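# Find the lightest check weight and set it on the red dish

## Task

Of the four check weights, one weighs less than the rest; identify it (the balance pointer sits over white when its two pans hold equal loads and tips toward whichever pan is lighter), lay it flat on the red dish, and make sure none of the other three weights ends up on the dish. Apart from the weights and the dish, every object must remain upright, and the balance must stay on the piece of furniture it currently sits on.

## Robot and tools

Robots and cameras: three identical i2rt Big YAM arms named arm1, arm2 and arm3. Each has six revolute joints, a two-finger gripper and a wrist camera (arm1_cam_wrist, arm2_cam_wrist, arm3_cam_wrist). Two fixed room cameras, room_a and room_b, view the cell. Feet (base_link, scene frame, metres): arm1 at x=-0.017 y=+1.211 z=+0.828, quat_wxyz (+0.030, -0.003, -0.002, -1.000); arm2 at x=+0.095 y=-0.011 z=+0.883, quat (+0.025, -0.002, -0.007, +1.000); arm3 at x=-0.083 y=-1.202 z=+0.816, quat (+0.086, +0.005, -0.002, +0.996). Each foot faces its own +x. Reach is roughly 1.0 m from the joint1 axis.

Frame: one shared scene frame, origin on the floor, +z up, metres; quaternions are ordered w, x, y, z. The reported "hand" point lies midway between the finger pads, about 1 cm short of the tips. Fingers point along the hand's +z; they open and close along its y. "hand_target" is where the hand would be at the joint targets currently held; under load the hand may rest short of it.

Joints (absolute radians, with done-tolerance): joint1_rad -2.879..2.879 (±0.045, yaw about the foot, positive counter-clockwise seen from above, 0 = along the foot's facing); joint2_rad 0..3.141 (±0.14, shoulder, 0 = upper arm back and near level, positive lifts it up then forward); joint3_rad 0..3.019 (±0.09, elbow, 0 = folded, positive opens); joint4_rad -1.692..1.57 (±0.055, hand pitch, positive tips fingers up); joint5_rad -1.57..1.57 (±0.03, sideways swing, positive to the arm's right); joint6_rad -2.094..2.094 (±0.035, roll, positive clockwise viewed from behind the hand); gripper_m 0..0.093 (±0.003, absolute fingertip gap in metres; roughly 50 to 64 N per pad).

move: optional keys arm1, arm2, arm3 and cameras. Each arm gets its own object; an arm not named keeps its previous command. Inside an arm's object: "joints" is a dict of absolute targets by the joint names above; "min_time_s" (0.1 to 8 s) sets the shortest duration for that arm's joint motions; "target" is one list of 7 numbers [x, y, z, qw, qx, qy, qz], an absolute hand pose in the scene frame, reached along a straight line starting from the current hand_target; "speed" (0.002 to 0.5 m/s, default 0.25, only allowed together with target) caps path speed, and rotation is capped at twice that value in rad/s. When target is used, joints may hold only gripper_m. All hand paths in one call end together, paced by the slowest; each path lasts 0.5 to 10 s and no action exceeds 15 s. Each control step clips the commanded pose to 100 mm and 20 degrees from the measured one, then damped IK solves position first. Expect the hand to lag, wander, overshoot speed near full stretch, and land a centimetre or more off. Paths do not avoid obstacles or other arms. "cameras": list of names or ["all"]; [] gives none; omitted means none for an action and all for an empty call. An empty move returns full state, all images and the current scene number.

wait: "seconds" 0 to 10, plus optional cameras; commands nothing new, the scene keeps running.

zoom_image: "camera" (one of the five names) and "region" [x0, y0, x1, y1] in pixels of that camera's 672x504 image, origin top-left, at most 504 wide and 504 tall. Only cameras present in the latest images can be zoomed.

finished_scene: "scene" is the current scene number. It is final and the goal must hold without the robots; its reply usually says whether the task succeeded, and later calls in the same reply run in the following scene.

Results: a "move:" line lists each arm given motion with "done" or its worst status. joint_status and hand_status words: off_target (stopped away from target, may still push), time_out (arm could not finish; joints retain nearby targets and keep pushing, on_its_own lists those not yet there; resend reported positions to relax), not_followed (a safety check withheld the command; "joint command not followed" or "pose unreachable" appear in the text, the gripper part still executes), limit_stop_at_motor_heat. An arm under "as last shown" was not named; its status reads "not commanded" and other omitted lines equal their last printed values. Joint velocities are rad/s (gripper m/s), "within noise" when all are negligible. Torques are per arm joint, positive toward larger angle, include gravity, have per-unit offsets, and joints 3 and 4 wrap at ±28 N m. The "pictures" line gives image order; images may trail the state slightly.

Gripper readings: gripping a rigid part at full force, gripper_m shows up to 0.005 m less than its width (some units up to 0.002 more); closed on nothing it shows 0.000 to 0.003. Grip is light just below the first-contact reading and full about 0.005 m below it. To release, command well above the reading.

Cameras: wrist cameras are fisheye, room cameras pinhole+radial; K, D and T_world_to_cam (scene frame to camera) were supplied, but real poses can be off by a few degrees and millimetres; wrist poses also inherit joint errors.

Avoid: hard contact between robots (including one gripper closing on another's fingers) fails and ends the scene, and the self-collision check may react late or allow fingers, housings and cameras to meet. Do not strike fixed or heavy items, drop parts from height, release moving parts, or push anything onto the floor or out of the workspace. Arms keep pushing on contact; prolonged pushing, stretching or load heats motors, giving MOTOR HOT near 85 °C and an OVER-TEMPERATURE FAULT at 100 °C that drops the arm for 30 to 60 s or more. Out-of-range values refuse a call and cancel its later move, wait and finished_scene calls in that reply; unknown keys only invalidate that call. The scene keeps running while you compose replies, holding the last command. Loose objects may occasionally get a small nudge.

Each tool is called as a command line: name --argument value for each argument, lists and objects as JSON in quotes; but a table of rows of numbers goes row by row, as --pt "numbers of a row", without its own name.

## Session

move

Scene clock: 0.00 s.
Joint torques (N m): no reading
Heat: arm1: hottest joint2_rad 35 °C; arm2: hottest joint2_rad 29 °C; arm3: hottest joint2_rad 34 °C.
Joint velocities: within noise
arm1.joint_positions: joint1_rad=+0.776 joint2_rad=+0.602 joint3_rad=+1.507 joint4_rad=-1.261 joint5_rad=+0.098 joint6_rad=+0.607 gripper_m=+0.09396
arm1.joint_status: not commanded
arm1.hand: x=-0.1701 y=+1.0660 z=+1.4453 quat_wxyz=(-0.349, -0.815, -0.066, +0.458) (m; scene frame)
arm1.hand_target: x=-0.1672 y=+1.0692 z=+1.4585 quat_wxyz=(-0.357, -0.807, -0.065, +0.467) (m; scene frame)
arm1.hand_status: not commanded
arm2.joint_positions: joint1_rad=+0.021 joint2_rad=+0.603 joint3_rad=+1.379 joint4_rad=-1.633 joint5_rad=-0.031 joint6_rad=+0.148 gripper_m=+0.09396
arm2.joint_status: not commanded
arm2.hand: x=-0.0901 y=-0.0176 z=+1.3638 quat_wxyz=(+0.028, +0.934, -0.076, -0.347) (m; scene frame)
arm2.hand_target: x=-0.0886 y=-0.0177 z=+1.3731 quat_wxyz=(+0.029, +0.930, -0.075, -0.358) (m; scene frame)
arm2.hand_status: not commanded
arm3.joint_positions: joint1_rad=+0.525 joint2_rad=+0.628 joint3_rad=+1.422 joint4_rad=-1.611 joint5_rad=-0.278 joint6_rad=-0.485 gripper_m=+0.09396
arm3.joint_status: not commanded
arm3.hand: x=-0.2389 y=-1.3139 z=+1.3216 quat_wxyz=(+0.100, +0.819, +0.423, -0.375) (m; scene frame)
arm3.hand_target: x=-0.2372 y=-1.3133 z=+1.3293 quat_wxyz=(+0.099, +0.815, +0.422, -0.384) (m; scene frame)
arm3.hand_status: not commanded
pictures: arm1_cam_wrist, arm2_cam_wrist, arm3_cam_wrist, room_a, room_b
camera_calibration:
arm1_cam_wrist: T_world_to_cam=[[-0.426578, 0.750242, -0.505142, -0.142259], [0.876534, 0.205232, -0.435395, 0.562627], [-0.22298, -0.628504, -0.74516, 1.8366], [0, 0, 0, 1]] pos_world=[-0.144322, 1.14557, 1.54166]
arm2_cam_wrist: T_world_to_cam=[[0.114776, 0.987548, -0.107587, 0.175562], [0.988832, -0.123942, -0.0827592, 0.205023], [-0.0950631, -0.0968864, -0.990745, 1.46502], [0, 0, 0, 1]] pos_world=[-0.0836141, -0.00602373, 1.48732]
arm3_cam_wrist: T_world_to_cam=[[-0.763962, 0.629021, 0.143855, 0.455582], [0.608574, 0.776494, -0.163383, 1.38403], [-0.214474, -0.0372722, -0.976018, 1.31615], [0, 0, 0, 1]] pos_world=[-0.211956, -1.3122, 1.44517]

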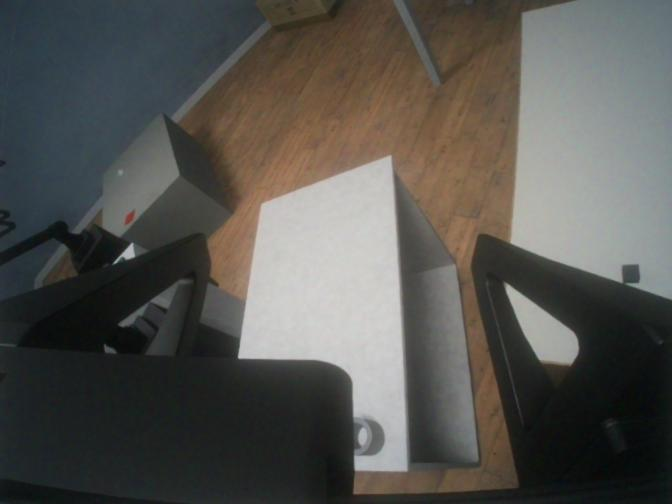

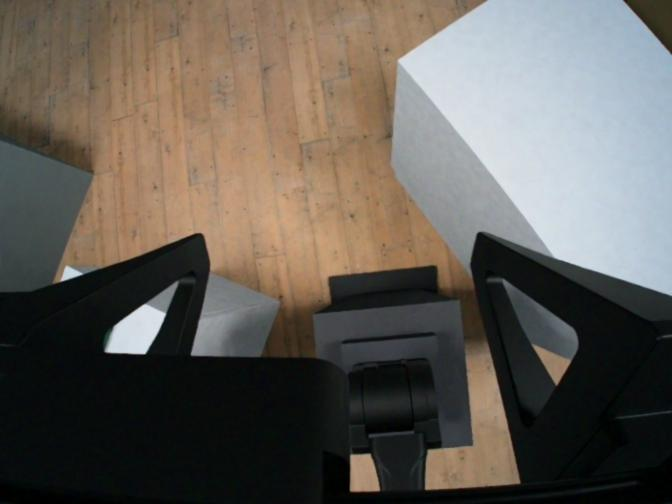

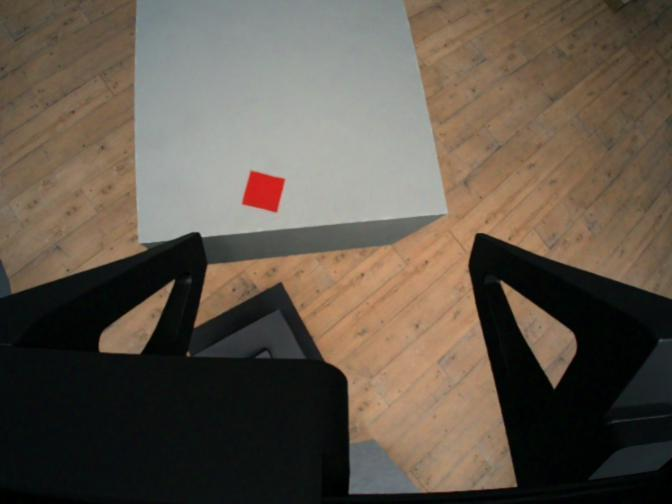

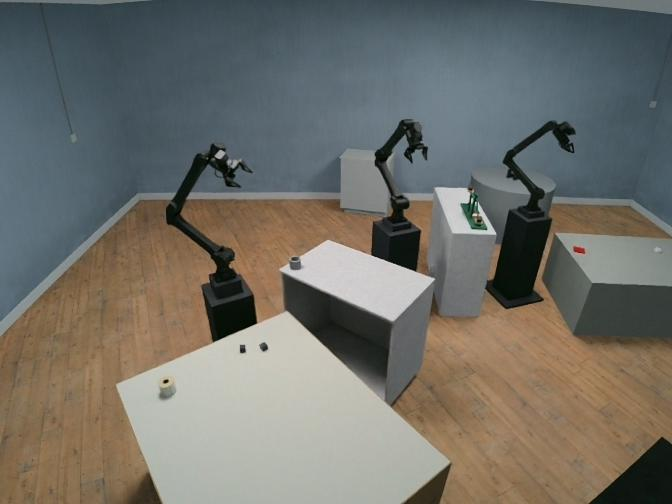

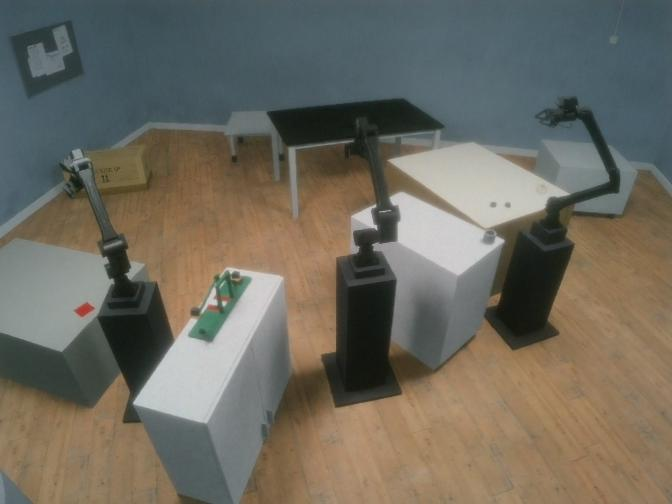

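zoom_image --camera "room_b" --region '[170, 250, 270, 350]'

zoom_image --camera "room_a" --region '[430, 170, 510, 250]'

zoom_image --camera "room_a" --region '[540, 220, 672, 310]'

Scaled by 5.040 from the camera's 672x504 image, which has a finer 960x720 frame.

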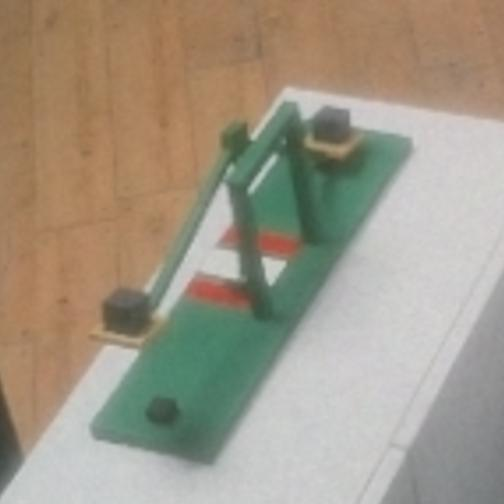

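Scaled by 6.300 from the camera's 672x504 image, which has a finer 960x720 frame.

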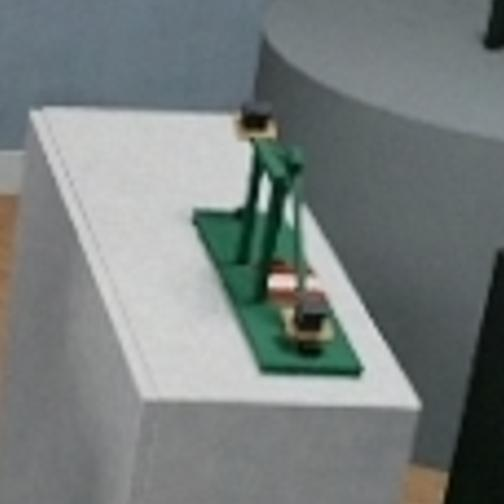

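Scaled by 3.818 from the camera's 672x504 image, which has a finer 960x720 frame.

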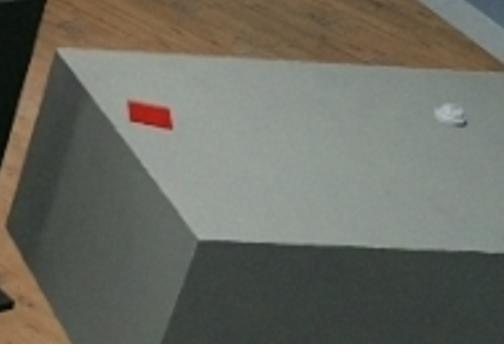

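move --arm2 '{"joints": {"joint1_rad": 1.7, "joint4_rad": -1.12, "joint5_rad": 0, "joint6_rad": 0}, "min_time_s": 3.5}' --arm3 '{"joints": {"joint1_rad": -2.2, "joint4_rad": -1.5, "joint5_rad": 0, "joint6_rad": 0}, "min_time_s": 3.5}' --cameras '["arm2_cam_wrist", "arm3_cam_wrist"]'

zoom_image --camera "arm2_cam_wrist" --region '[200, 220, 480, 370]'

move --arm3 '{"target": [0.2246, -0.936, 1.09, 0.3207, -0.4998, 0.8037, 0.0385], "speed": 0.25}' --cameras '["arm2_cam_wrist", "arm3_cam_wrist"]'

Scene clock: 5.80 s.
Joint torques (N m): arm1=[-0.26 2.73 9.89 2.09 0.11 -0.14] | arm2=[2.37 1.67 11.22 2.55 0.04 -0.01] | arm3=[-1.79 1.14 8.01 2.37 0.14 0.03]
Heat: arm1: hottest joint2_rad 35 °C; arm2: hottest joint2_rad 29 °C; arm3: hottest joint2_rad 34 °C.
move: arm2 done; arm3 done
Joint velocities: within noise
arm1: as last shown
arm2.joint_positions: joint1_rad=+1.689 joint2_rad=+0.603 joint3_rad=+1.379 joint4_rad=-1.135 joint5_rad=-0.002 joint6_rad=+0.010 gripper_m=+0.09396
arm2.joint_status: all done
arm2.hand: x=+0.1101 y=-0.2723 z=+1.4610 quat_wxyz=(+0.416, +0.568, +0.600, -0.381) (m; scene frame)
arm2.hand_target: x=+0.1122 y=-0.2693 z=+1.4748 quat_wxyz=(+0.426, +0.555, +0.598, -0.391) (m; scene frame)
arm2.hand_status: not commanded
arm3.joint_positions: joint1_rad=-2.193 joint2_rad=+0.628 joint3_rad=+1.422 joint4_rad=-1.514 joint5_rad=-0.003 joint6_rad=-0.009 gripper_m=+0.09397
arm3.joint_status: all done
arm3.hand: x=+0.0709 y=-1.0574 z=+1.3326 quat_wxyz=(-0.379, +0.348, -0.842, -0.160) (m; scene frame)
arm3.hand_target: x=+0.0723 y=-1.0591 z=+1.3430 quat_wxyz=(-0.393, +0.338, -0.839, -0.164) (m; scene frame)
arm3.hand_status: not commanded
pictures: arm2_cam_wrist, arm3_cam_wrist
camera_calibration:
arm2_cam_wrist: T_world_to_cam=[[-0.997258, -0.0727699, -0.0134278, 0.110765], [-0.0537408, 0.83697, -0.544603, 1.03473], [0.0508694, -0.542388, -0.838586, 1.19602], [0, 0, 0, 1]] pos_world=[0.105228, -0.20927, 1.56797]
arm3_cam_wrist: T_world_to_cam=[[0.70222, -0.711809, -0.0146628, -0.781212], [-0.695763, -0.681731, -0.226179, -0.367633], [0.151, 0.169029, -0.973975, 1.5925], [0, 0, 0, 1]] pos_world=[0.0523302, -1.07588, 1.45645]

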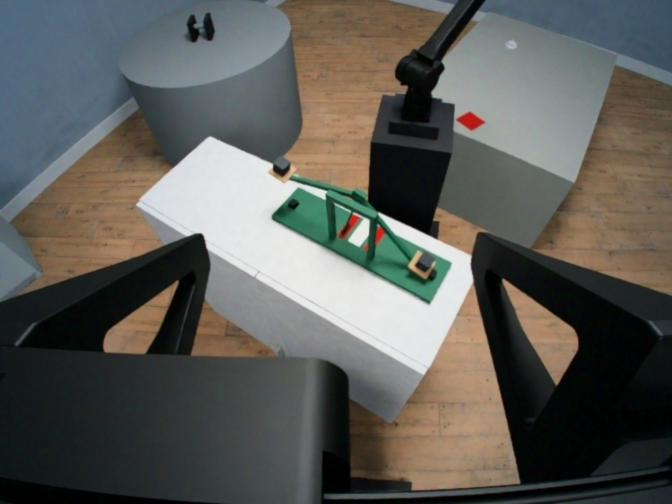

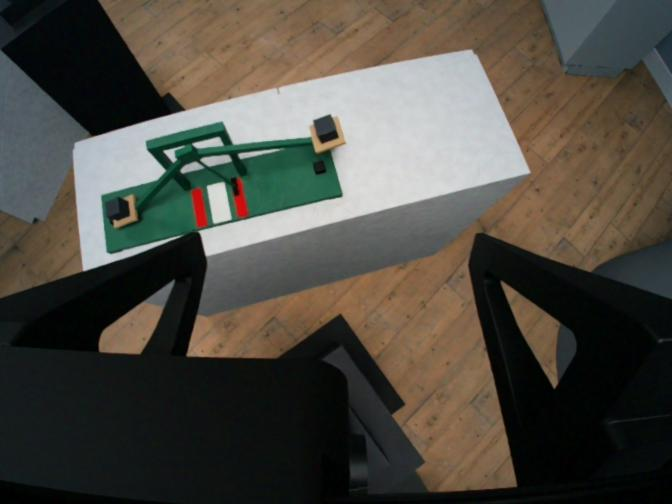

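Scaled by 1.800 from the camera's 672x504 image, which has a finer 960x720 frame.

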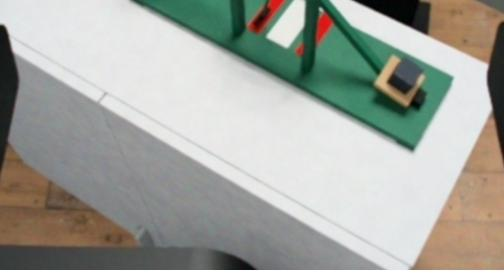

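Scene clock: 7.97 s.
Joint torques (N m): arm1=[0.21 2.96 9.78 2.15 0.11 -0.15] | arm2=[2.08 1.67 11.21 2.56 0.05 -0.03] | arm3=[-1.67 -6.07 9.24 2.14 0.13 -0.05]
Heat: arm1: hottest joint2_rad 35 °C; arm2: hottest joint2_rad 29 °C; arm3: hottest joint2_rad 34 °C.
move: arm3 done
Joint velocities: within noise
arm1, arm2: as last shown
arm3.joint_positions: joint1_rad=-2.223 joint2_rad=+0.984 joint3_rad=+0.954 joint4_rad=-0.887 joint5_rad=+0.045 joint6_rad=-0.383 gripper_m=+0.09397
arm3.joint_status: not commanded
arm3.hand: x=+0.2194 y=-0.9369 z=+1.0904 quat_wxyz=(-0.317, +0.499, -0.805, -0.042) (m; scene frame)
arm3.hand_target: x=+0.2245 y=-0.9361 z=+1.0900 quat_wxyz=(-0.321, +0.500, -0.804, -0.038) (m; scene frame)
arm3.hand_status: done (0.005 m and 0.6 deg from the pose sent, 0.312 m and 23.7 deg at the start)
pictures: arm2_cam_wrist, arm3_cam_wrist
camera_calibration:
arm2_cam_wrist: T_world_to_cam=[[-0.997258, -0.0727699, -0.0134278, 0.110765], [-0.0537408, 0.83697, -0.544603, 1.03473], [0.0508694, -0.542388, -0.838586, 1.19602], [0, 0, 0, 1]] pos_world=[0.105228, -0.20927, 1.56797]
arm3_cam_wrist: T_world_to_cam=[[0.827417, -0.506352, 0.242875, -0.91899], [-0.524095, -0.851601, 0.0100267, -0.691217], [0.201755, -0.135586, -0.970006, 1.01285], [0, 0, 0, 1]] pos_world=[0.193778, -0.916646, 1.2126]

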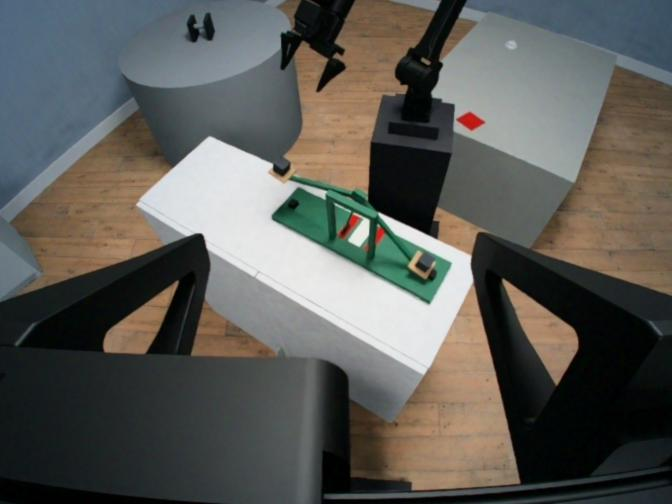

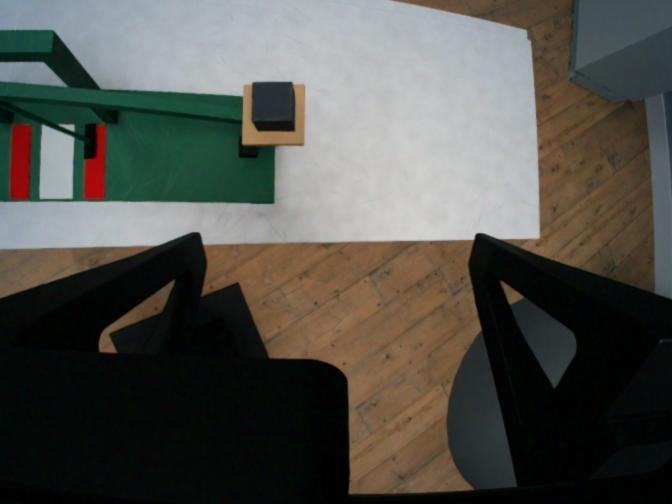

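zoom_image --camera "arm3_cam_wrist" --region '[200, 60, 340, 180]'

zoom_image --camera "arm2_cam_wrist" --region '[230, 0, 410, 240]'

Scaled by 3.600 from the camera's 672x504 image, which has a finer 960x720 frame.

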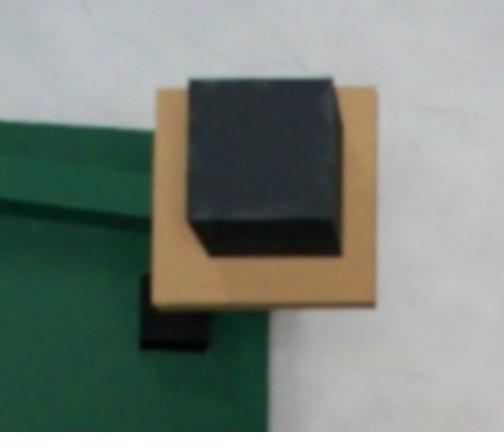

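Scaled by 2.100 from the camera's 672x504 image, which has a finer 960x720 frame.

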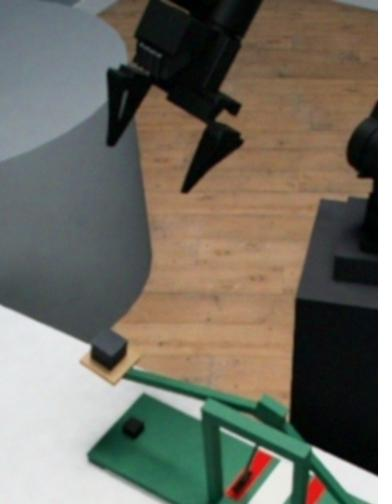

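move --arm3 '{"target": [0.222, -0.868, 1.02, 0.3207, -0.4998, 0.8037, 0.0385], "speed": 0.2}' --cameras '["arm2_cam_wrist", "arm3_cam_wrist"]'

zoom_image --camera "arm2_cam_wrist" --region '[230, 80, 390, 220]'

zoom_image --camera "arm3_cam_wrist" --region '[240, 100, 420, 260]'

Scene clock: 10.13 s.
Joint torques (N m): arm1=[-0.15 2.9 9.91 2.06 0.11 -0.14] | arm2=[1.9 1.85 11.21 2.58 0.05 -0.03] | arm3=[-0.62 -7.82 8.92 2.03 0.19 0.12]
Heat: arm1: hottest joint2_rad 35 °C; arm2: hottest joint3_rad 30 °C; arm3: hottest joint2_rad 34 °C.
move: arm3 done
Joint velocities: within noise
arm1, arm2: as last shown
arm3.joint_positions: joint1_rad=-2.086 joint2_rad=+1.149 joint3_rad=+0.886 joint4_rad=-0.658 joint5_rad=+0.135 joint6_rad=-0.283 gripper_m=+0.09397
arm3.joint_status: not commanded
arm3.hand: x=+0.2206 y=-0.8727 z=+1.0237 quat_wxyz=(-0.321, +0.502, -0.803, -0.038) (m; scene frame)
arm3.hand_target: x=+0.2219 y=-0.8681 z=+1.0200 quat_wxyz=(-0.321, +0.500, -0.804, -0.038) (m; scene frame)
arm3.hand_status: done (0.006 m and 0.3 deg from the pose sent, 0.098 m and 0.6 deg at the start)
pictures: arm2_cam_wrist, arm3_cam_wrist
camera_calibration:
arm2_cam_wrist: T_world_to_cam=[[-0.997258, -0.0727699, -0.0134278, 0.110765], [-0.0537408, 0.83697, -0.544603, 1.03473], [0.0508694, -0.542388, -0.838586, 1.19602], [0, 0, 0, 1]] pos_world=[0.105228, -0.20927, 1.56797]
arm3_cam_wrist: T_world_to_cam=[[0.826328, -0.502348, 0.254616, -0.879542], [-0.521174, -0.853416, 0.00765241, -0.635224], [0.213449, -0.139022, -0.967012, 0.948051], [0, 0, 0, 1]] pos_world=[0.193368, -0.852146, 1.14558]

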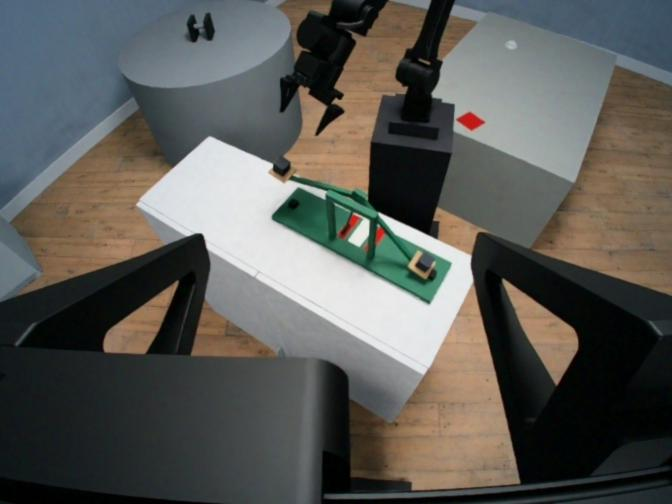

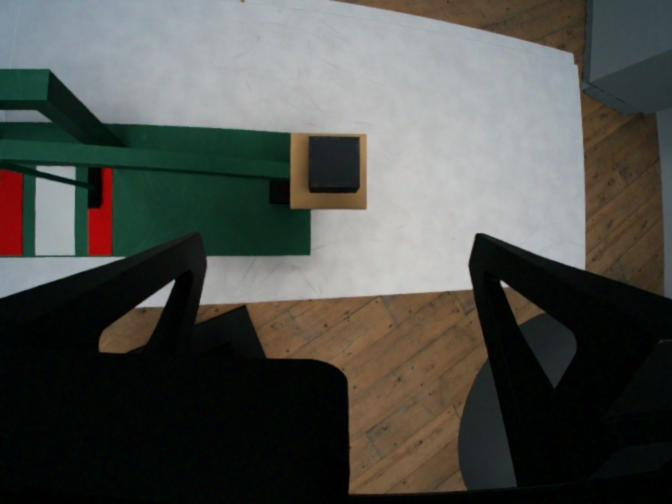

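Scaled by 3.150 from the camera's 672x504 image, which has a finer 960x720 frame.

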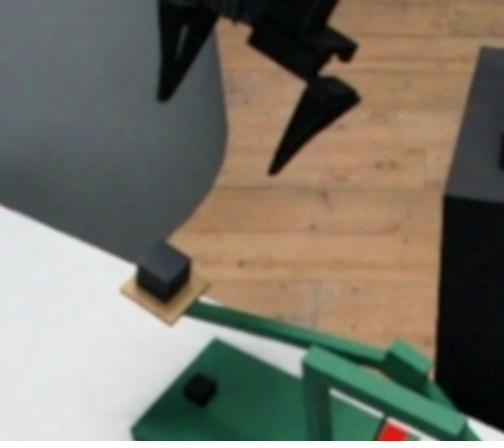

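Scaled by 2.800 from the camera's 672x504 image, which has a finer 960x720 frame.

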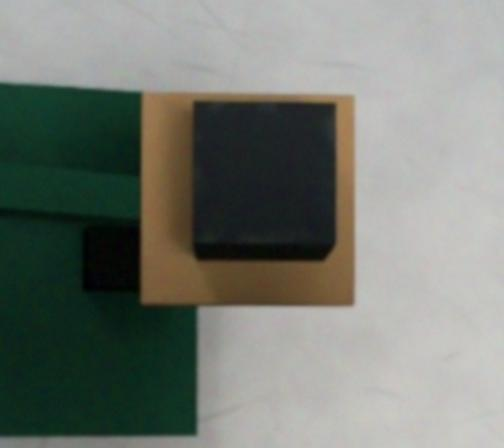

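move --arm3 '{"target": [0.254, -0.845, 0.947, 0.3207, -0.4998, 0.8037, 0.0385], "speed": 0.12}' --cameras '["arm2_cam_wrist", "arm3_cam_wrist"]'

zoom_image --camera "arm2_cam_wrist" --region '[230, 80, 390, 220]'

Scene clock: 12.23 s.
Joint torques (N m): arm1=[-0.26 3.08 9.77 1.99 0.1 -0.15] | arm2=[2.32 1.79 11.23 2.62 0.04 -0.01] | arm3=[-1.55 -9.41 8.02 2.06 -0.04 -0.11]
Heat: arm1: hottest joint2_rad 35 °C; arm2: hottest joint3_rad 30 °C; arm3: hottest joint2_rad 34 °C.
move: arm3 done
Joint velocities: within noise
arm1, arm2: as last shown
arm3.joint_positions: joint1_rad=-2.103 joint2_rad=+1.333 joint3_rad=+0.845 joint4_rad=-0.421 joint5_rad=+0.124 joint6_rad=-0.288 gripper_m=+0.09397
arm3.joint_status: not commanded
arm3.hand: x=+0.2504 y=-0.8447 z=+0.9564 quat_wxyz=(-0.326, +0.497, -0.803, -0.041) (m; scene frame)
arm3.hand_target: x=+0.2538 y=-0.8452 z=+0.9472 quat_wxyz=(-0.321, +0.500, -0.804, -0.038) (m; scene frame)
arm3.hand_status: done (0.010 m and 0.7 deg from the pose sent, 0.088 m and 0.3 deg at the start)
pictures: arm2_cam_wrist, arm3_cam_wrist
camera_calibration:
arm2_cam_wrist: T_world_to_cam=[[-0.997258, -0.0727699, -0.0134278, 0.110765], [-0.0537408, 0.83697, -0.544603, 1.03473], [0.0508694, -0.542388, -0.838586, 1.19602], [0, 0, 0, 1]] pos_world=[0.105228, -0.20927, 1.56797]
arm3_cam_wrist: T_world_to_cam=[[0.822759, -0.510097, 0.250735, -0.874963], [-0.525746, -0.850625, -0.00533797, -0.57926], [0.216005, -0.127431, -0.968041, 0.890637], [0, 0, 0, 1]] pos_world=[0.222959, -0.825554, 1.07847]

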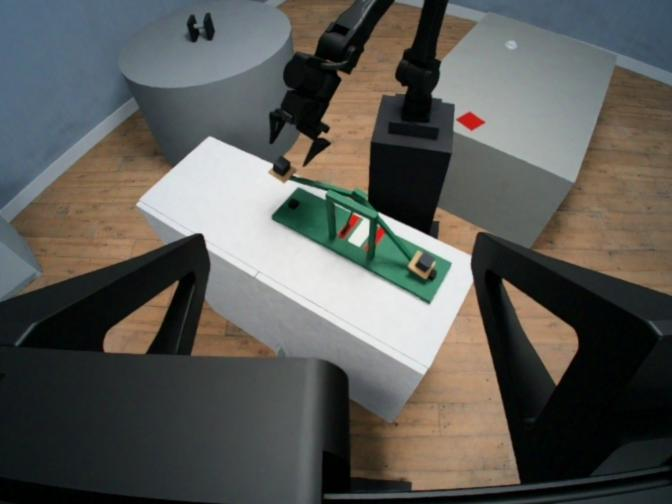

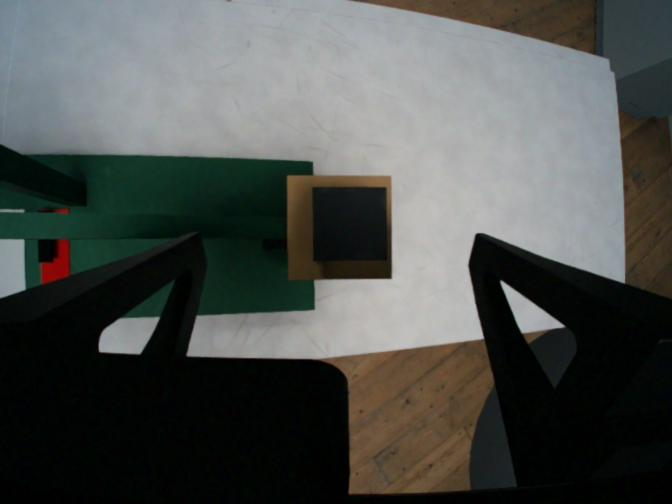

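Scaled by 3.150 from the camera's 672x504 image, which has a finer 960x720 frame.

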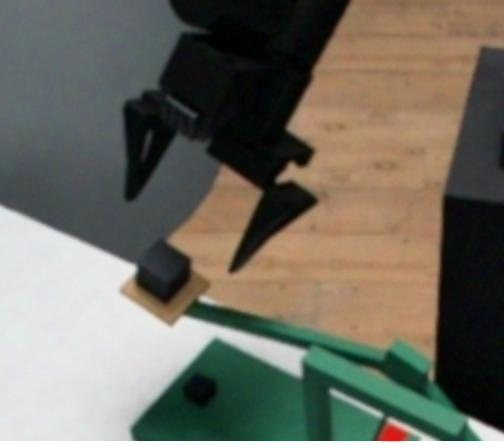

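move --arm3 '{"target": [0.271, -0.8385, 0.918, 0.3207, -0.4998, 0.8037, 0.0385], "speed": 0.06}' --cameras '["arm2_cam_wrist", "arm3_cam_wrist"]'

zoom_image --camera "arm2_cam_wrist" --region '[230, 80, 390, 220]'

Scene clock: 13.97 s.
Joint torques (N m): arm1=[-0.56 2.96 9.96 2.15 0.1 -0.14] | arm2=[2.32 1.73 11.26 2.61 0.02 -0.03] | arm3=[-1.61 -10.23 7.65 2.07 -0.06 -0.13]
Heat: arm1: hottest joint2_rad 35 °C; arm2: hottest joint3_rad 31 °C; arm3: hottest joint2_rad 34 °C.
move: arm3 off_target
Joint velocities: within noise
arm1, arm2: as last shown
arm3.joint_positions: joint1_rad=-2.125 joint2_rad=+1.418 joint3_rad=+0.845 joint4_rad=-0.330 joint5_rad=+0.110 joint6_rad=-0.306 gripper_m=+0.09397
arm3.joint_status: not commanded
arm3.hand: x=+0.2680 y=-0.8375 z=+0.9294 quat_wxyz=(-0.327, +0.497, -0.803, -0.042) (m; scene frame)
arm3.hand_target: x=+0.2708 y=-0.8388 z=+0.9183 quat_wxyz=(-0.321, +0.500, -0.804, -0.039) (m; scene frame)
arm3.hand_status: off_target (0.012 m and 0.9 deg from the pose sent, 0.044 m and 0.7 deg at the start)
pictures: arm2_cam_wrist, arm3_cam_wrist
camera_calibration:
arm2_cam_wrist: T_world_to_cam=[[-0.997258, -0.0727699, -0.0134278, 0.110765], [-0.0537408, 0.83697, -0.544603, 1.03473], [0.0508694, -0.542388, -0.838586, 1.19602], [0, 0, 0, 1]] pos_world=[0.105228, -0.20927, 1.56797]
arm3_cam_wrist: T_world_to_cam=[[0.82201, -0.511057, 0.251238, -0.880039], [-0.526083, -0.85039, -0.00856866, -0.560773], [0.218029, -0.125128, -0.967887, 0.862874], [0, 0, 0, 1]] pos_world=[0.240256, -0.818656, 1.05146]

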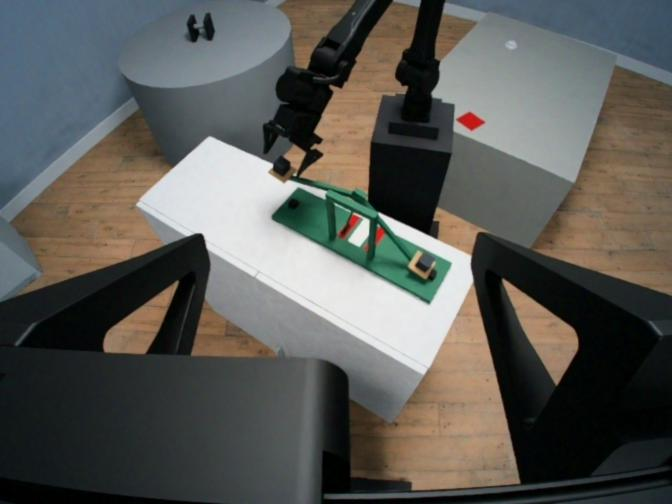

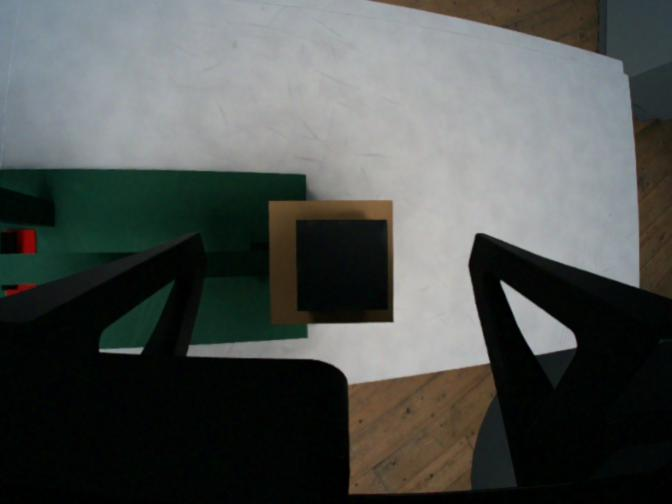

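Scaled by 3.150 from the camera's 672x504 image, which has a finer 960x720 frame.

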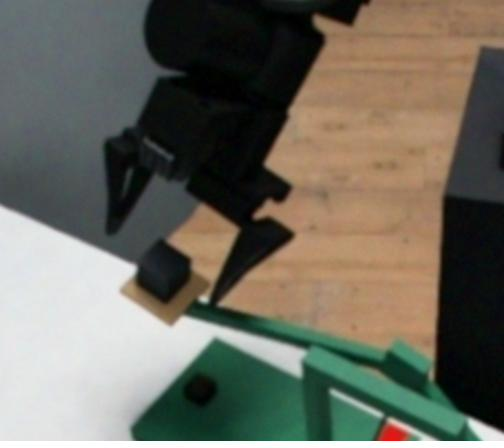

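move --arm3 '{"target": [0.2685, -0.842, 0.913, 0.3207, -0.4998, 0.8037, 0.0385], "speed": 0.04}' --cameras '["arm2_cam_wrist", "arm3_cam_wrist"]'

zoom_image --camera "arm2_cam_wrist" --region '[230, 80, 390, 220]'

Scene clock: 15.17 s.
Joint torques (N m): arm1=[-0.26 3.25 10 2.11 0.13 -0.14] | arm2=[1.9 1.85 11.21 2.58 0.03 -0.02] | arm3=[-1.55 -10.23 7.36 2.11 -0.06 -0.11]
Heat: arm1: hottest joint3_rad 36 °C; arm2: hottest joint3_rad 31 °C; arm3: hottest joint2_rad 34 °C.
move: arm3 off_target
Joint velocities: within noise
arm1, arm2: as last shown
arm3.joint_positions: joint1_rad=-2.126 joint2_rad=+1.418 joint3_rad=+0.830 joint4_rad=-0.314 joint5_rad=+0.109 joint6_rad=-0.307 gripper_m=+0.09397
arm3.joint_status: not commanded
arm3.hand: x=+0.2661 y=-0.8396 z=+0.9248 quat_wxyz=(-0.327, +0.497, -0.802, -0.042) (m; scene frame)
arm3.hand_target: x=+0.2682 y=-0.8423 z=+0.9133 quat_wxyz=(-0.321, +0.500, -0.804, -0.039) (m; scene frame)
arm3.hand_status: off_target (0.012 m and 0.9 deg from the pose sent, 0.017 m and 0.9 deg at the start)
pictures: arm2_cam_wrist, arm3_cam_wrist
camera_calibration:
arm2_cam_wrist: T_world_to_cam=[[-0.997258, -0.0727699, -0.0134278, 0.110765], [-0.0537408, 0.83697, -0.544603, 1.03473], [0.0508694, -0.542388, -0.838586, 1.19602], [0, 0, 0, 1]] pos_world=[0.105228, -0.20927, 1.56797]
arm3_cam_wrist: T_world_to_cam=[[0.822373, -0.510377, 0.251432, -0.878147], [-0.525192, -0.850931, -0.00951389, -0.563489], [0.218807, -0.124226, -0.967828, 0.859062], [0, 0, 0, 1]] pos_world=[0.238256, -0.820958, 1.04686]

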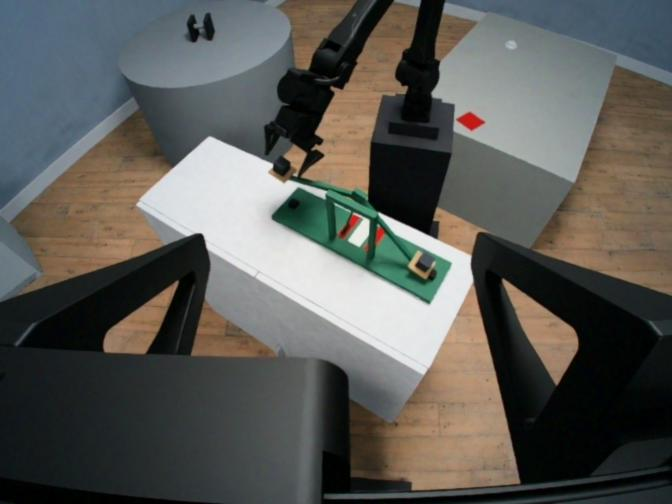

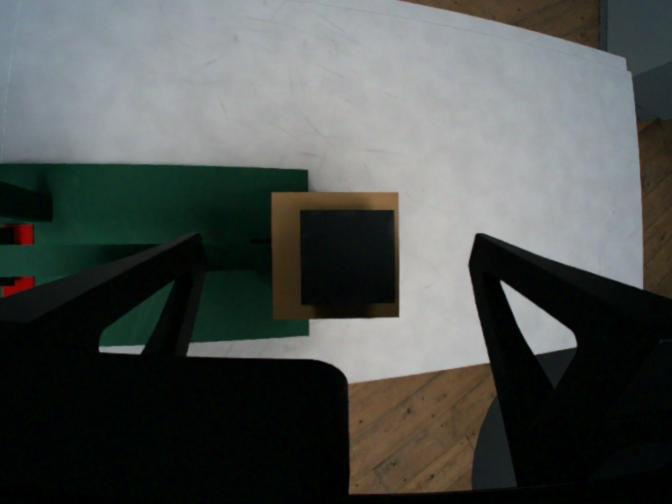

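Scaled by 3.150 from the camera's 672x504 image, which has a finer 960x720 frame.

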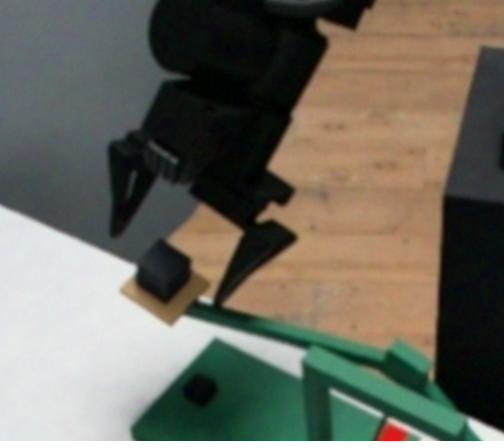

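move --arm3 '{"joints": {"gripper_m": 0.024}}' --cameras '["arm2_cam_wrist", "arm3_cam_wrist"]'

zoom_image --camera "arm2_cam_wrist" --region '[230, 80, 390, 220]'

Scene clock: 16.17 s.
Joint torques (N m): arm1=[-0.26 3.02 10.06 2.13 0.11 -0.13] | arm2=[2.08 1.79 11.23 2.65 0.04 -0.02] | arm3=[-1.55 -10.29 7.35 2.09 -0.06 -0.1]
Heat: arm1: hottest joint3_rad 36 °C; arm2: hottest joint3_rad 31 °C; arm3: hottest joint2_rad 34 °C.
move: arm3 off_target
Joint velocities: within noise
arm1, arm2: as last shown
arm3.joint_positions: joint1_rad=-2.127 joint2_rad=+1.418 joint3_rad=+0.830 joint4_rad=-0.314 joint5_rad=+0.109 joint6_rad=-0.308 gripper_m=+0.02973
arm3.joint_status: gripper_m off_target (ended at +0.02975, target +0.02400)
arm3.hand: x=+0.2667 y=-0.8401 z=+0.9249 quat_wxyz=(-0.328, +0.497, -0.802, -0.042) (m; scene frame)
arm3.hand_target: x=+0.2683 y=-0.8423 z=+0.9133 quat_wxyz=(-0.321, +0.500, -0.804, -0.038) (m; scene frame)
arm3.hand_status: not commanded
pictures: arm2_cam_wrist, arm3_cam_wrist
camera_calibration:
arm2_cam_wrist: T_world_to_cam=[[-0.997258, -0.0727699, -0.0134278, 0.110765], [-0.0537408, 0.83697, -0.544603, 1.03473], [0.0508694, -0.542388, -0.838586, 1.19602], [0, 0, 0, 1]] pos_world=[0.105228, -0.20927, 1.56797]
arm3_cam_wrist: T_world_to_cam=[[0.821677, -0.511201, 0.252033, -0.880007], [-0.52598, -0.850437, -0.0101513, -0.562252], [0.219527, -0.124223, -0.967665, 0.858637], [0, 0, 0, 1]] pos_world=[0.238854, -0.821357, 1.04696]

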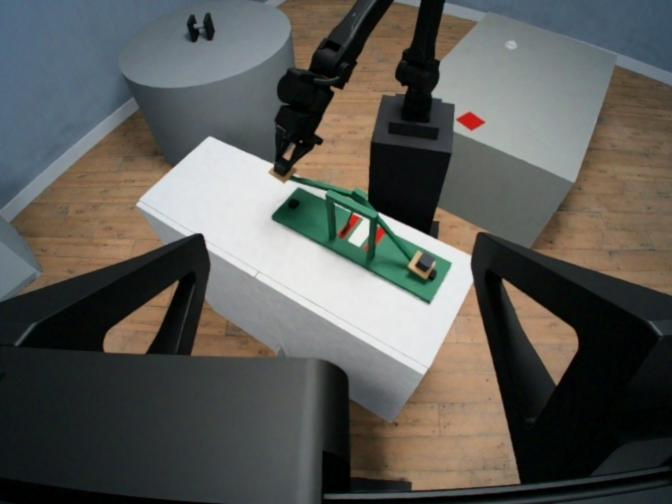

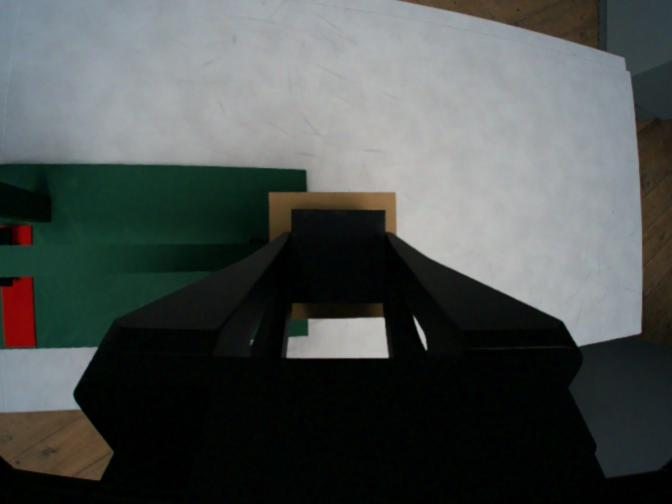

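Scaled by 3.150 from the camera's 672x504 image, which has a finer 960x720 frame.

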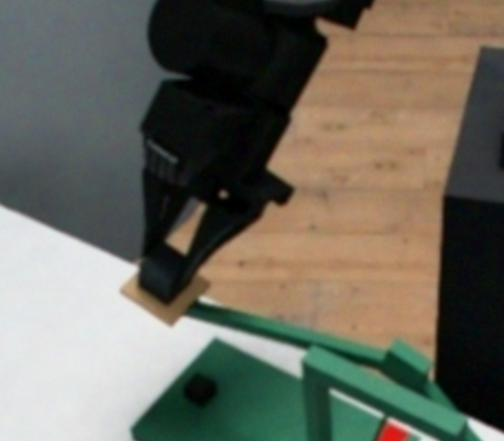

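move --arm3 '{"target": [0.21, -0.89, 1.10, 0.3207, -0.4998, 0.8037, 0.0385], "speed": 0.2}' --cameras '["arm3_cam_wrist"]'

move --arm3 '{"joints": {"joint1_rad": 1.1, "joint2_rad": 1.2, "joint3_rad": 1.7, "joint4_rad": -1.46, "joint5_rad": 0, "joint6_rad": 0}, "min_time_s": 3.5}' --cameras '["arm3_cam_wrist", "arm2_cam_wrist"]'

Scene clock: 18.27 s.
Joint torques (N m): arm1=[-0.5 2.84 9.89 2.18 0.08 -0.15] | arm2=[2.26 1.49 11.26 2.61 0.03 -0.01] | arm3=[-0.38 -8 12.89 1.28 0.21 0.05]
Heat: arm1: hottest joint3_rad 36 °C; arm2: hottest joint3_rad 32 °C; arm3: hottest joint2_rad 34 °C.
move: arm3 off_target
Joint velocities: within noise
arm1.joint_positions: joint1_rad=+0.776 joint2_rad=+0.602 joint3_rad=+1.507 joint4_rad=-1.261 joint5_rad=+0.098 joint6_rad=+0.607 gripper_m=+0.09396
arm1.joint_status: not commanded
arm1.hand: x=-0.1701 y=+1.0660 z=+1.4453 quat_wxyz=(-0.349, -0.815, -0.066, +0.458) (m; scene frame)
arm1.hand_target: x=-0.1672 y=+1.0692 z=+1.4585 quat_wxyz=(-0.357, -0.807, -0.065, +0.467) (m; scene frame)
arm1.hand_status: not commanded
arm2: as last shown
arm3.joint_positions: joint1_rad=-2.101 joint2_rad=+1.059 joint3_rad=+0.969 joint4_rad=-0.881 joint5_rad=+0.127 joint6_rad=-0.292 gripper_m=+0.02973
arm3.joint_status: not commanded
arm3.hand: x=+0.2044 y=-0.9004 z=+1.0713 quat_wxyz=(-0.297, +0.506, -0.809, -0.030) (m; scene frame)
arm3.hand_target: x=+0.2092 y=-0.8909 z=+1.1000 quat_wxyz=(-0.321, +0.500, -0.804, -0.039) (m; scene frame)
arm3.hand_status: off_target (0.031 m and 3.0 deg from the pose sent, 0.191 m and 1.0 deg at the start)
pictures: arm3_cam_wrist
camera_calibration:
arm3_cam_wrist: T_world_to_cam=[[0.833988, -0.49414, 0.245537, -0.876681], [-0.521476, -0.85129, 0.0580287, -0.7196], [0.180349, -0.176437, -0.967649, 0.967452], [0, 0, 0, 1]] pos_world=[0.181408, -0.875097, 1.19317]

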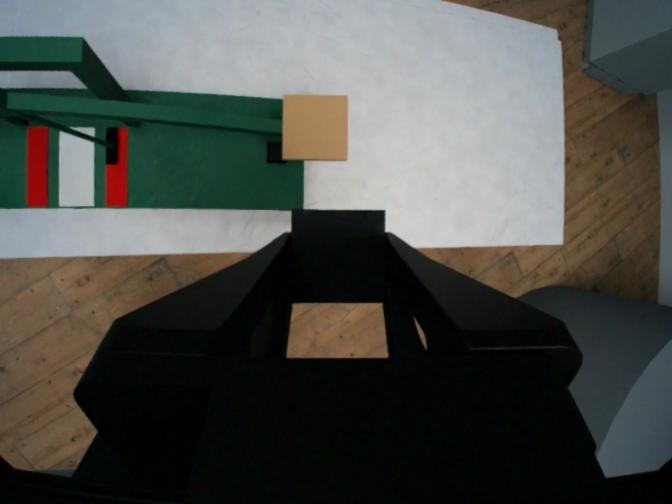

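Scene clock: 22.30 s.
Joint torques (N m): arm1=[-0.32 2.73 9.94 2.15 0.07 -0.17] | arm2=[2.32 1.73 11.28 2.63 0.05 -0.02] | arm3=[-0.85 -7.3 11.89 1.29 -0.02 0.07]
Heat: arm1: hottest joint3_rad 37 °C; arm2: hottest joint3_rad 33 °C; arm3: hottest joint2_rad 34 °C.
move: arm3 done
Joint velocities: within noise
arm1: as last shown
arm2.joint_positions: joint1_rad=+1.689 joint2_rad=+0.603 joint3_rad=+1.379 joint4_rad=-1.135 joint5_rad=-0.002 joint6_rad=+0.010 gripper_m=+0.09396
arm2.joint_status: not commanded
arm2.hand: x=+0.1101 y=-0.2723 z=+1.4610 quat_wxyz=(+0.416, +0.568, +0.600, -0.381) (m; scene frame)
arm2.hand_target: x=+0.1122 y=-0.2693 z=+1.4748 quat_wxyz=(+0.426, +0.555, +0.598, -0.391) (m; scene frame)
arm2.hand_status: not commanded
arm3.joint_positions: joint1_rad=+1.094 joint2_rad=+1.183 joint3_rad=+1.649 joint4_rad=-1.455 joint5_rad=+0.001 joint6_rad=-0.009 gripper_m=+0.02973
arm3.joint_status: all done
arm3.hand: x=-0.3325 y=-1.5379 z=+1.2877 quat_wxyz=(+0.122, +0.855, +0.431, -0.260) (m; scene frame)
arm3.hand_target: x=-0.3341 y=-1.5445 z=+1.3046 quat_wxyz=(+0.130, +0.852, +0.428, -0.271) (m; scene frame)
arm3.hand_status: not commanded
pictures: arm2_cam_wrist, arm3_cam_wrist
camera_calibration:
arm2_cam_wrist: T_world_to_cam=[[-0.997258, -0.0727699, -0.0134278, 0.110765], [-0.0537408, 0.83697, -0.544603, 1.03473], [0.0508694, -0.542388, -0.838586, 1.19602], [0, 0, 0, 1]] pos_world=[0.105228, -0.20927, 1.56797]
arm3_cam_wrist: T_world_to_cam=[[-0.795837, 0.605433, 0.00971242, 0.65577], [0.605331, 0.795107, 0.0371303, 1.37876], [0.0147575, 0.0354289, -0.999263, 1.47264], [0, 0, 0, 1]] pos_world=[-0.334452, -1.54546, 1.41399]

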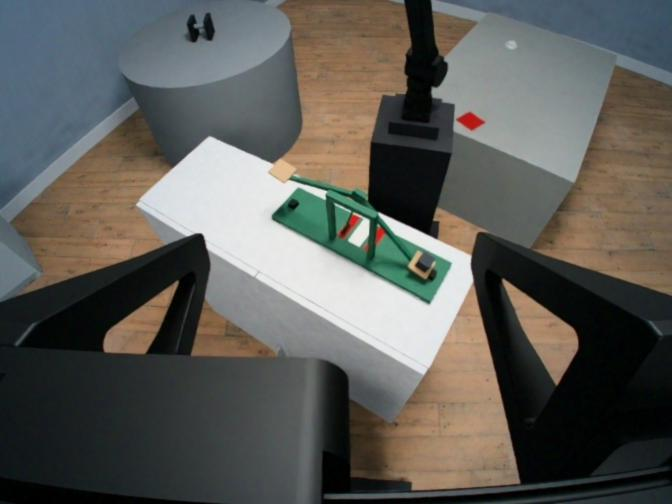

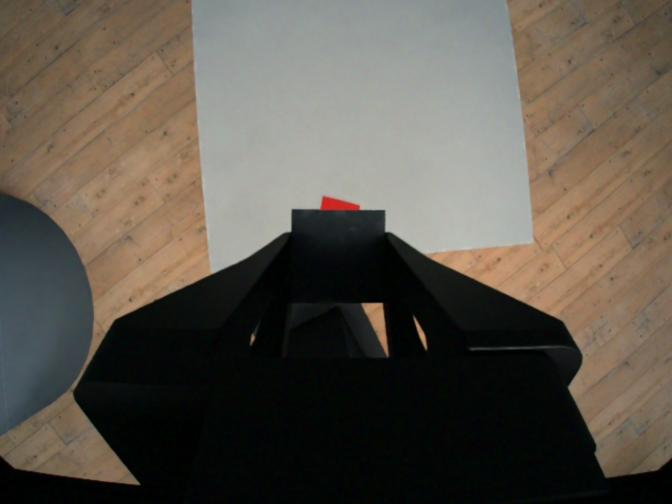

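move --arm3 '{"target": [-0.360, -1.575, 0.68, 0.1342, 0.8535, 0.4255, -0.2691], "speed": 0.3}' --cameras '["arm3_cam_wrist"]'

Scene clock: 26.20 s.
Joint torques (N m): arm1=[-0.56 3.19 9.94 2.09 0.06 -0.13] | arm2=[2.26 1.55 11.17 2.58 0.04 -0.02] | arm3=[-0.56 -12.98 4 2.11 -0.04 0.05]
Heat: arm1: hottest joint3_rad 37 °C; arm2: hottest joint3_rad 33 °C; arm3: hottest joint2_rad 34 °C.
move: arm3 off_target
Joint velocities: within noise
arm1, arm2: as last shown
arm3.joint_positions: joint1_rad=+1.100 joint2_rad=+2.007 joint3_rad=+0.629 joint4_rad=+0.399 joint5_rad=+0.000 joint6_rad=+0.007 gripper_m=+0.02973
arm3.joint_status: not commanded
arm3.hand: x=-0.3574 y=-1.5648 z=+0.6809 quat_wxyz=(+0.127, +0.856, +0.427, -0.263) (m; scene frame)
arm3.hand_target: x=-0.3598 y=-1.5748 z=+0.6802 quat_wxyz=(+0.134, +0.854, +0.426, -0.269) (m; scene frame)
arm3.hand_status: off_target (0.011 m and 1.1 deg from the pose sent, 0.609 m and 1.9 deg at the start)
pictures: arm3_cam_wrist
camera_calibration:
arm3_cam_wrist: T_world_to_cam=[[-0.791931, 0.610611, -0.000313628, 0.67443], [0.610377, 0.791642, 0.027243, 1.44084], [0.0168832, 0.0213832, -0.999629, 0.846738], [0, 0, 0, 1]] pos_world=[-0.359649, -1.57055, 0.807383]

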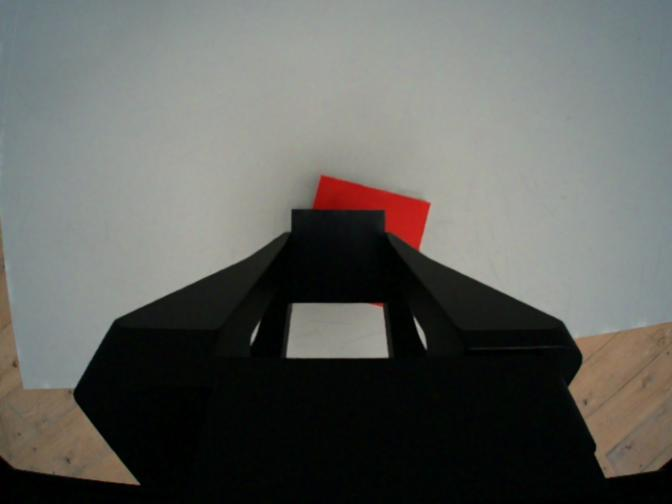

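move --arm3 '{"target": [-0.376, -1.568, 0.565, 0.1400, 0.8487, 0.4231, -0.2806], "speed": 0.15}' --cameras '["arm3_cam_wrist", "room_a"]'

zoom_image --camera "room_a" --region '[540, 200, 640, 290]'

Scene clock: 28.37 s.
Joint torques (N m): arm1=[-0.32 3.14 9.89 2.04 0.08 -0.19] | arm2=[2.26 1.67 11.32 2.62 0.03 -0.02] | arm3=[-2.02 -14.33 1.37 2.19 -0.1 -0.13]
Heat: arm1: hottest joint3_rad 37 °C; arm2: hottest joint3_rad 34 °C; arm3: hottest joint2_rad 35 °C.
move: arm3 done
Joint velocities: within noise
arm1, arm2: as last shown
arm3.joint_positions: joint1_rad=+1.072 joint2_rad=+2.403 joint3_rad=+0.763 joint4_rad=+0.701 joint5_rad=-0.025 joint6_rad=-0.010 gripper_m=+0.02973
arm3.joint_status: not commanded
arm3.hand: x=-0.3730 y=-1.5688 z=+0.5706 quat_wxyz=(+0.140, +0.851, +0.423, -0.278) (m; scene frame)
arm3.hand_target: x=-0.3760 y=-1.5679 z=+0.5651 quat_wxyz=(+0.140, +0.850, +0.423, -0.281) (m; scene frame)
arm3.hand_status: done (0.006 m and 0.4 deg from the pose sent, 0.117 m and 2.7 deg at the start)
pictures: arm3_cam_wrist, room_a
camera_calibration:
arm3_cam_wrist: T_world_to_cam=[[-0.79203, 0.610389, -0.010625, 0.669926], [0.610481, 0.791929, -0.0126668, 1.47977], [0.000682567, -0.0165189, -0.999863, 0.671354], [0, 0, 0, 1]] pos_world=[-0.373227, -1.5697, 0.697124]

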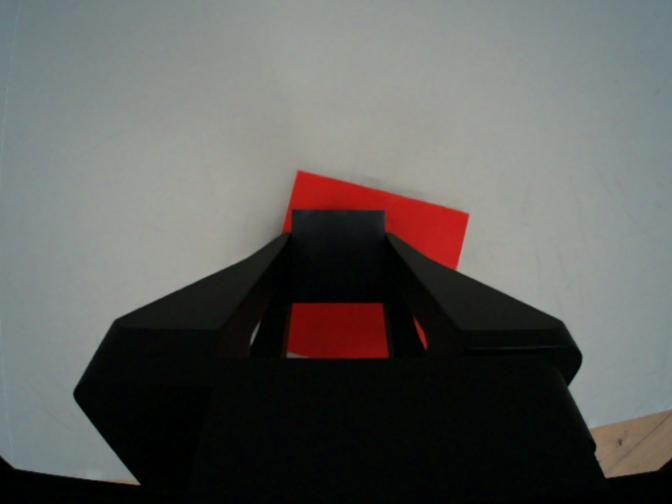

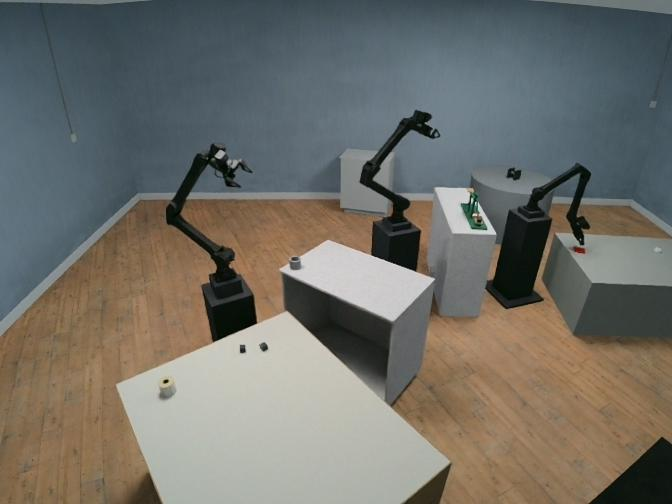

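Scaled by 5.040 from the camera's 672x504 image, which has a finer 960x720 frame.

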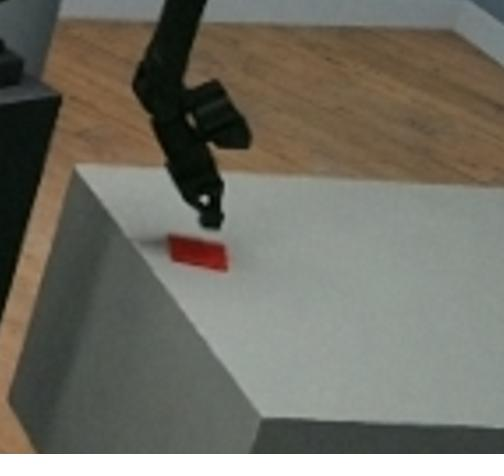

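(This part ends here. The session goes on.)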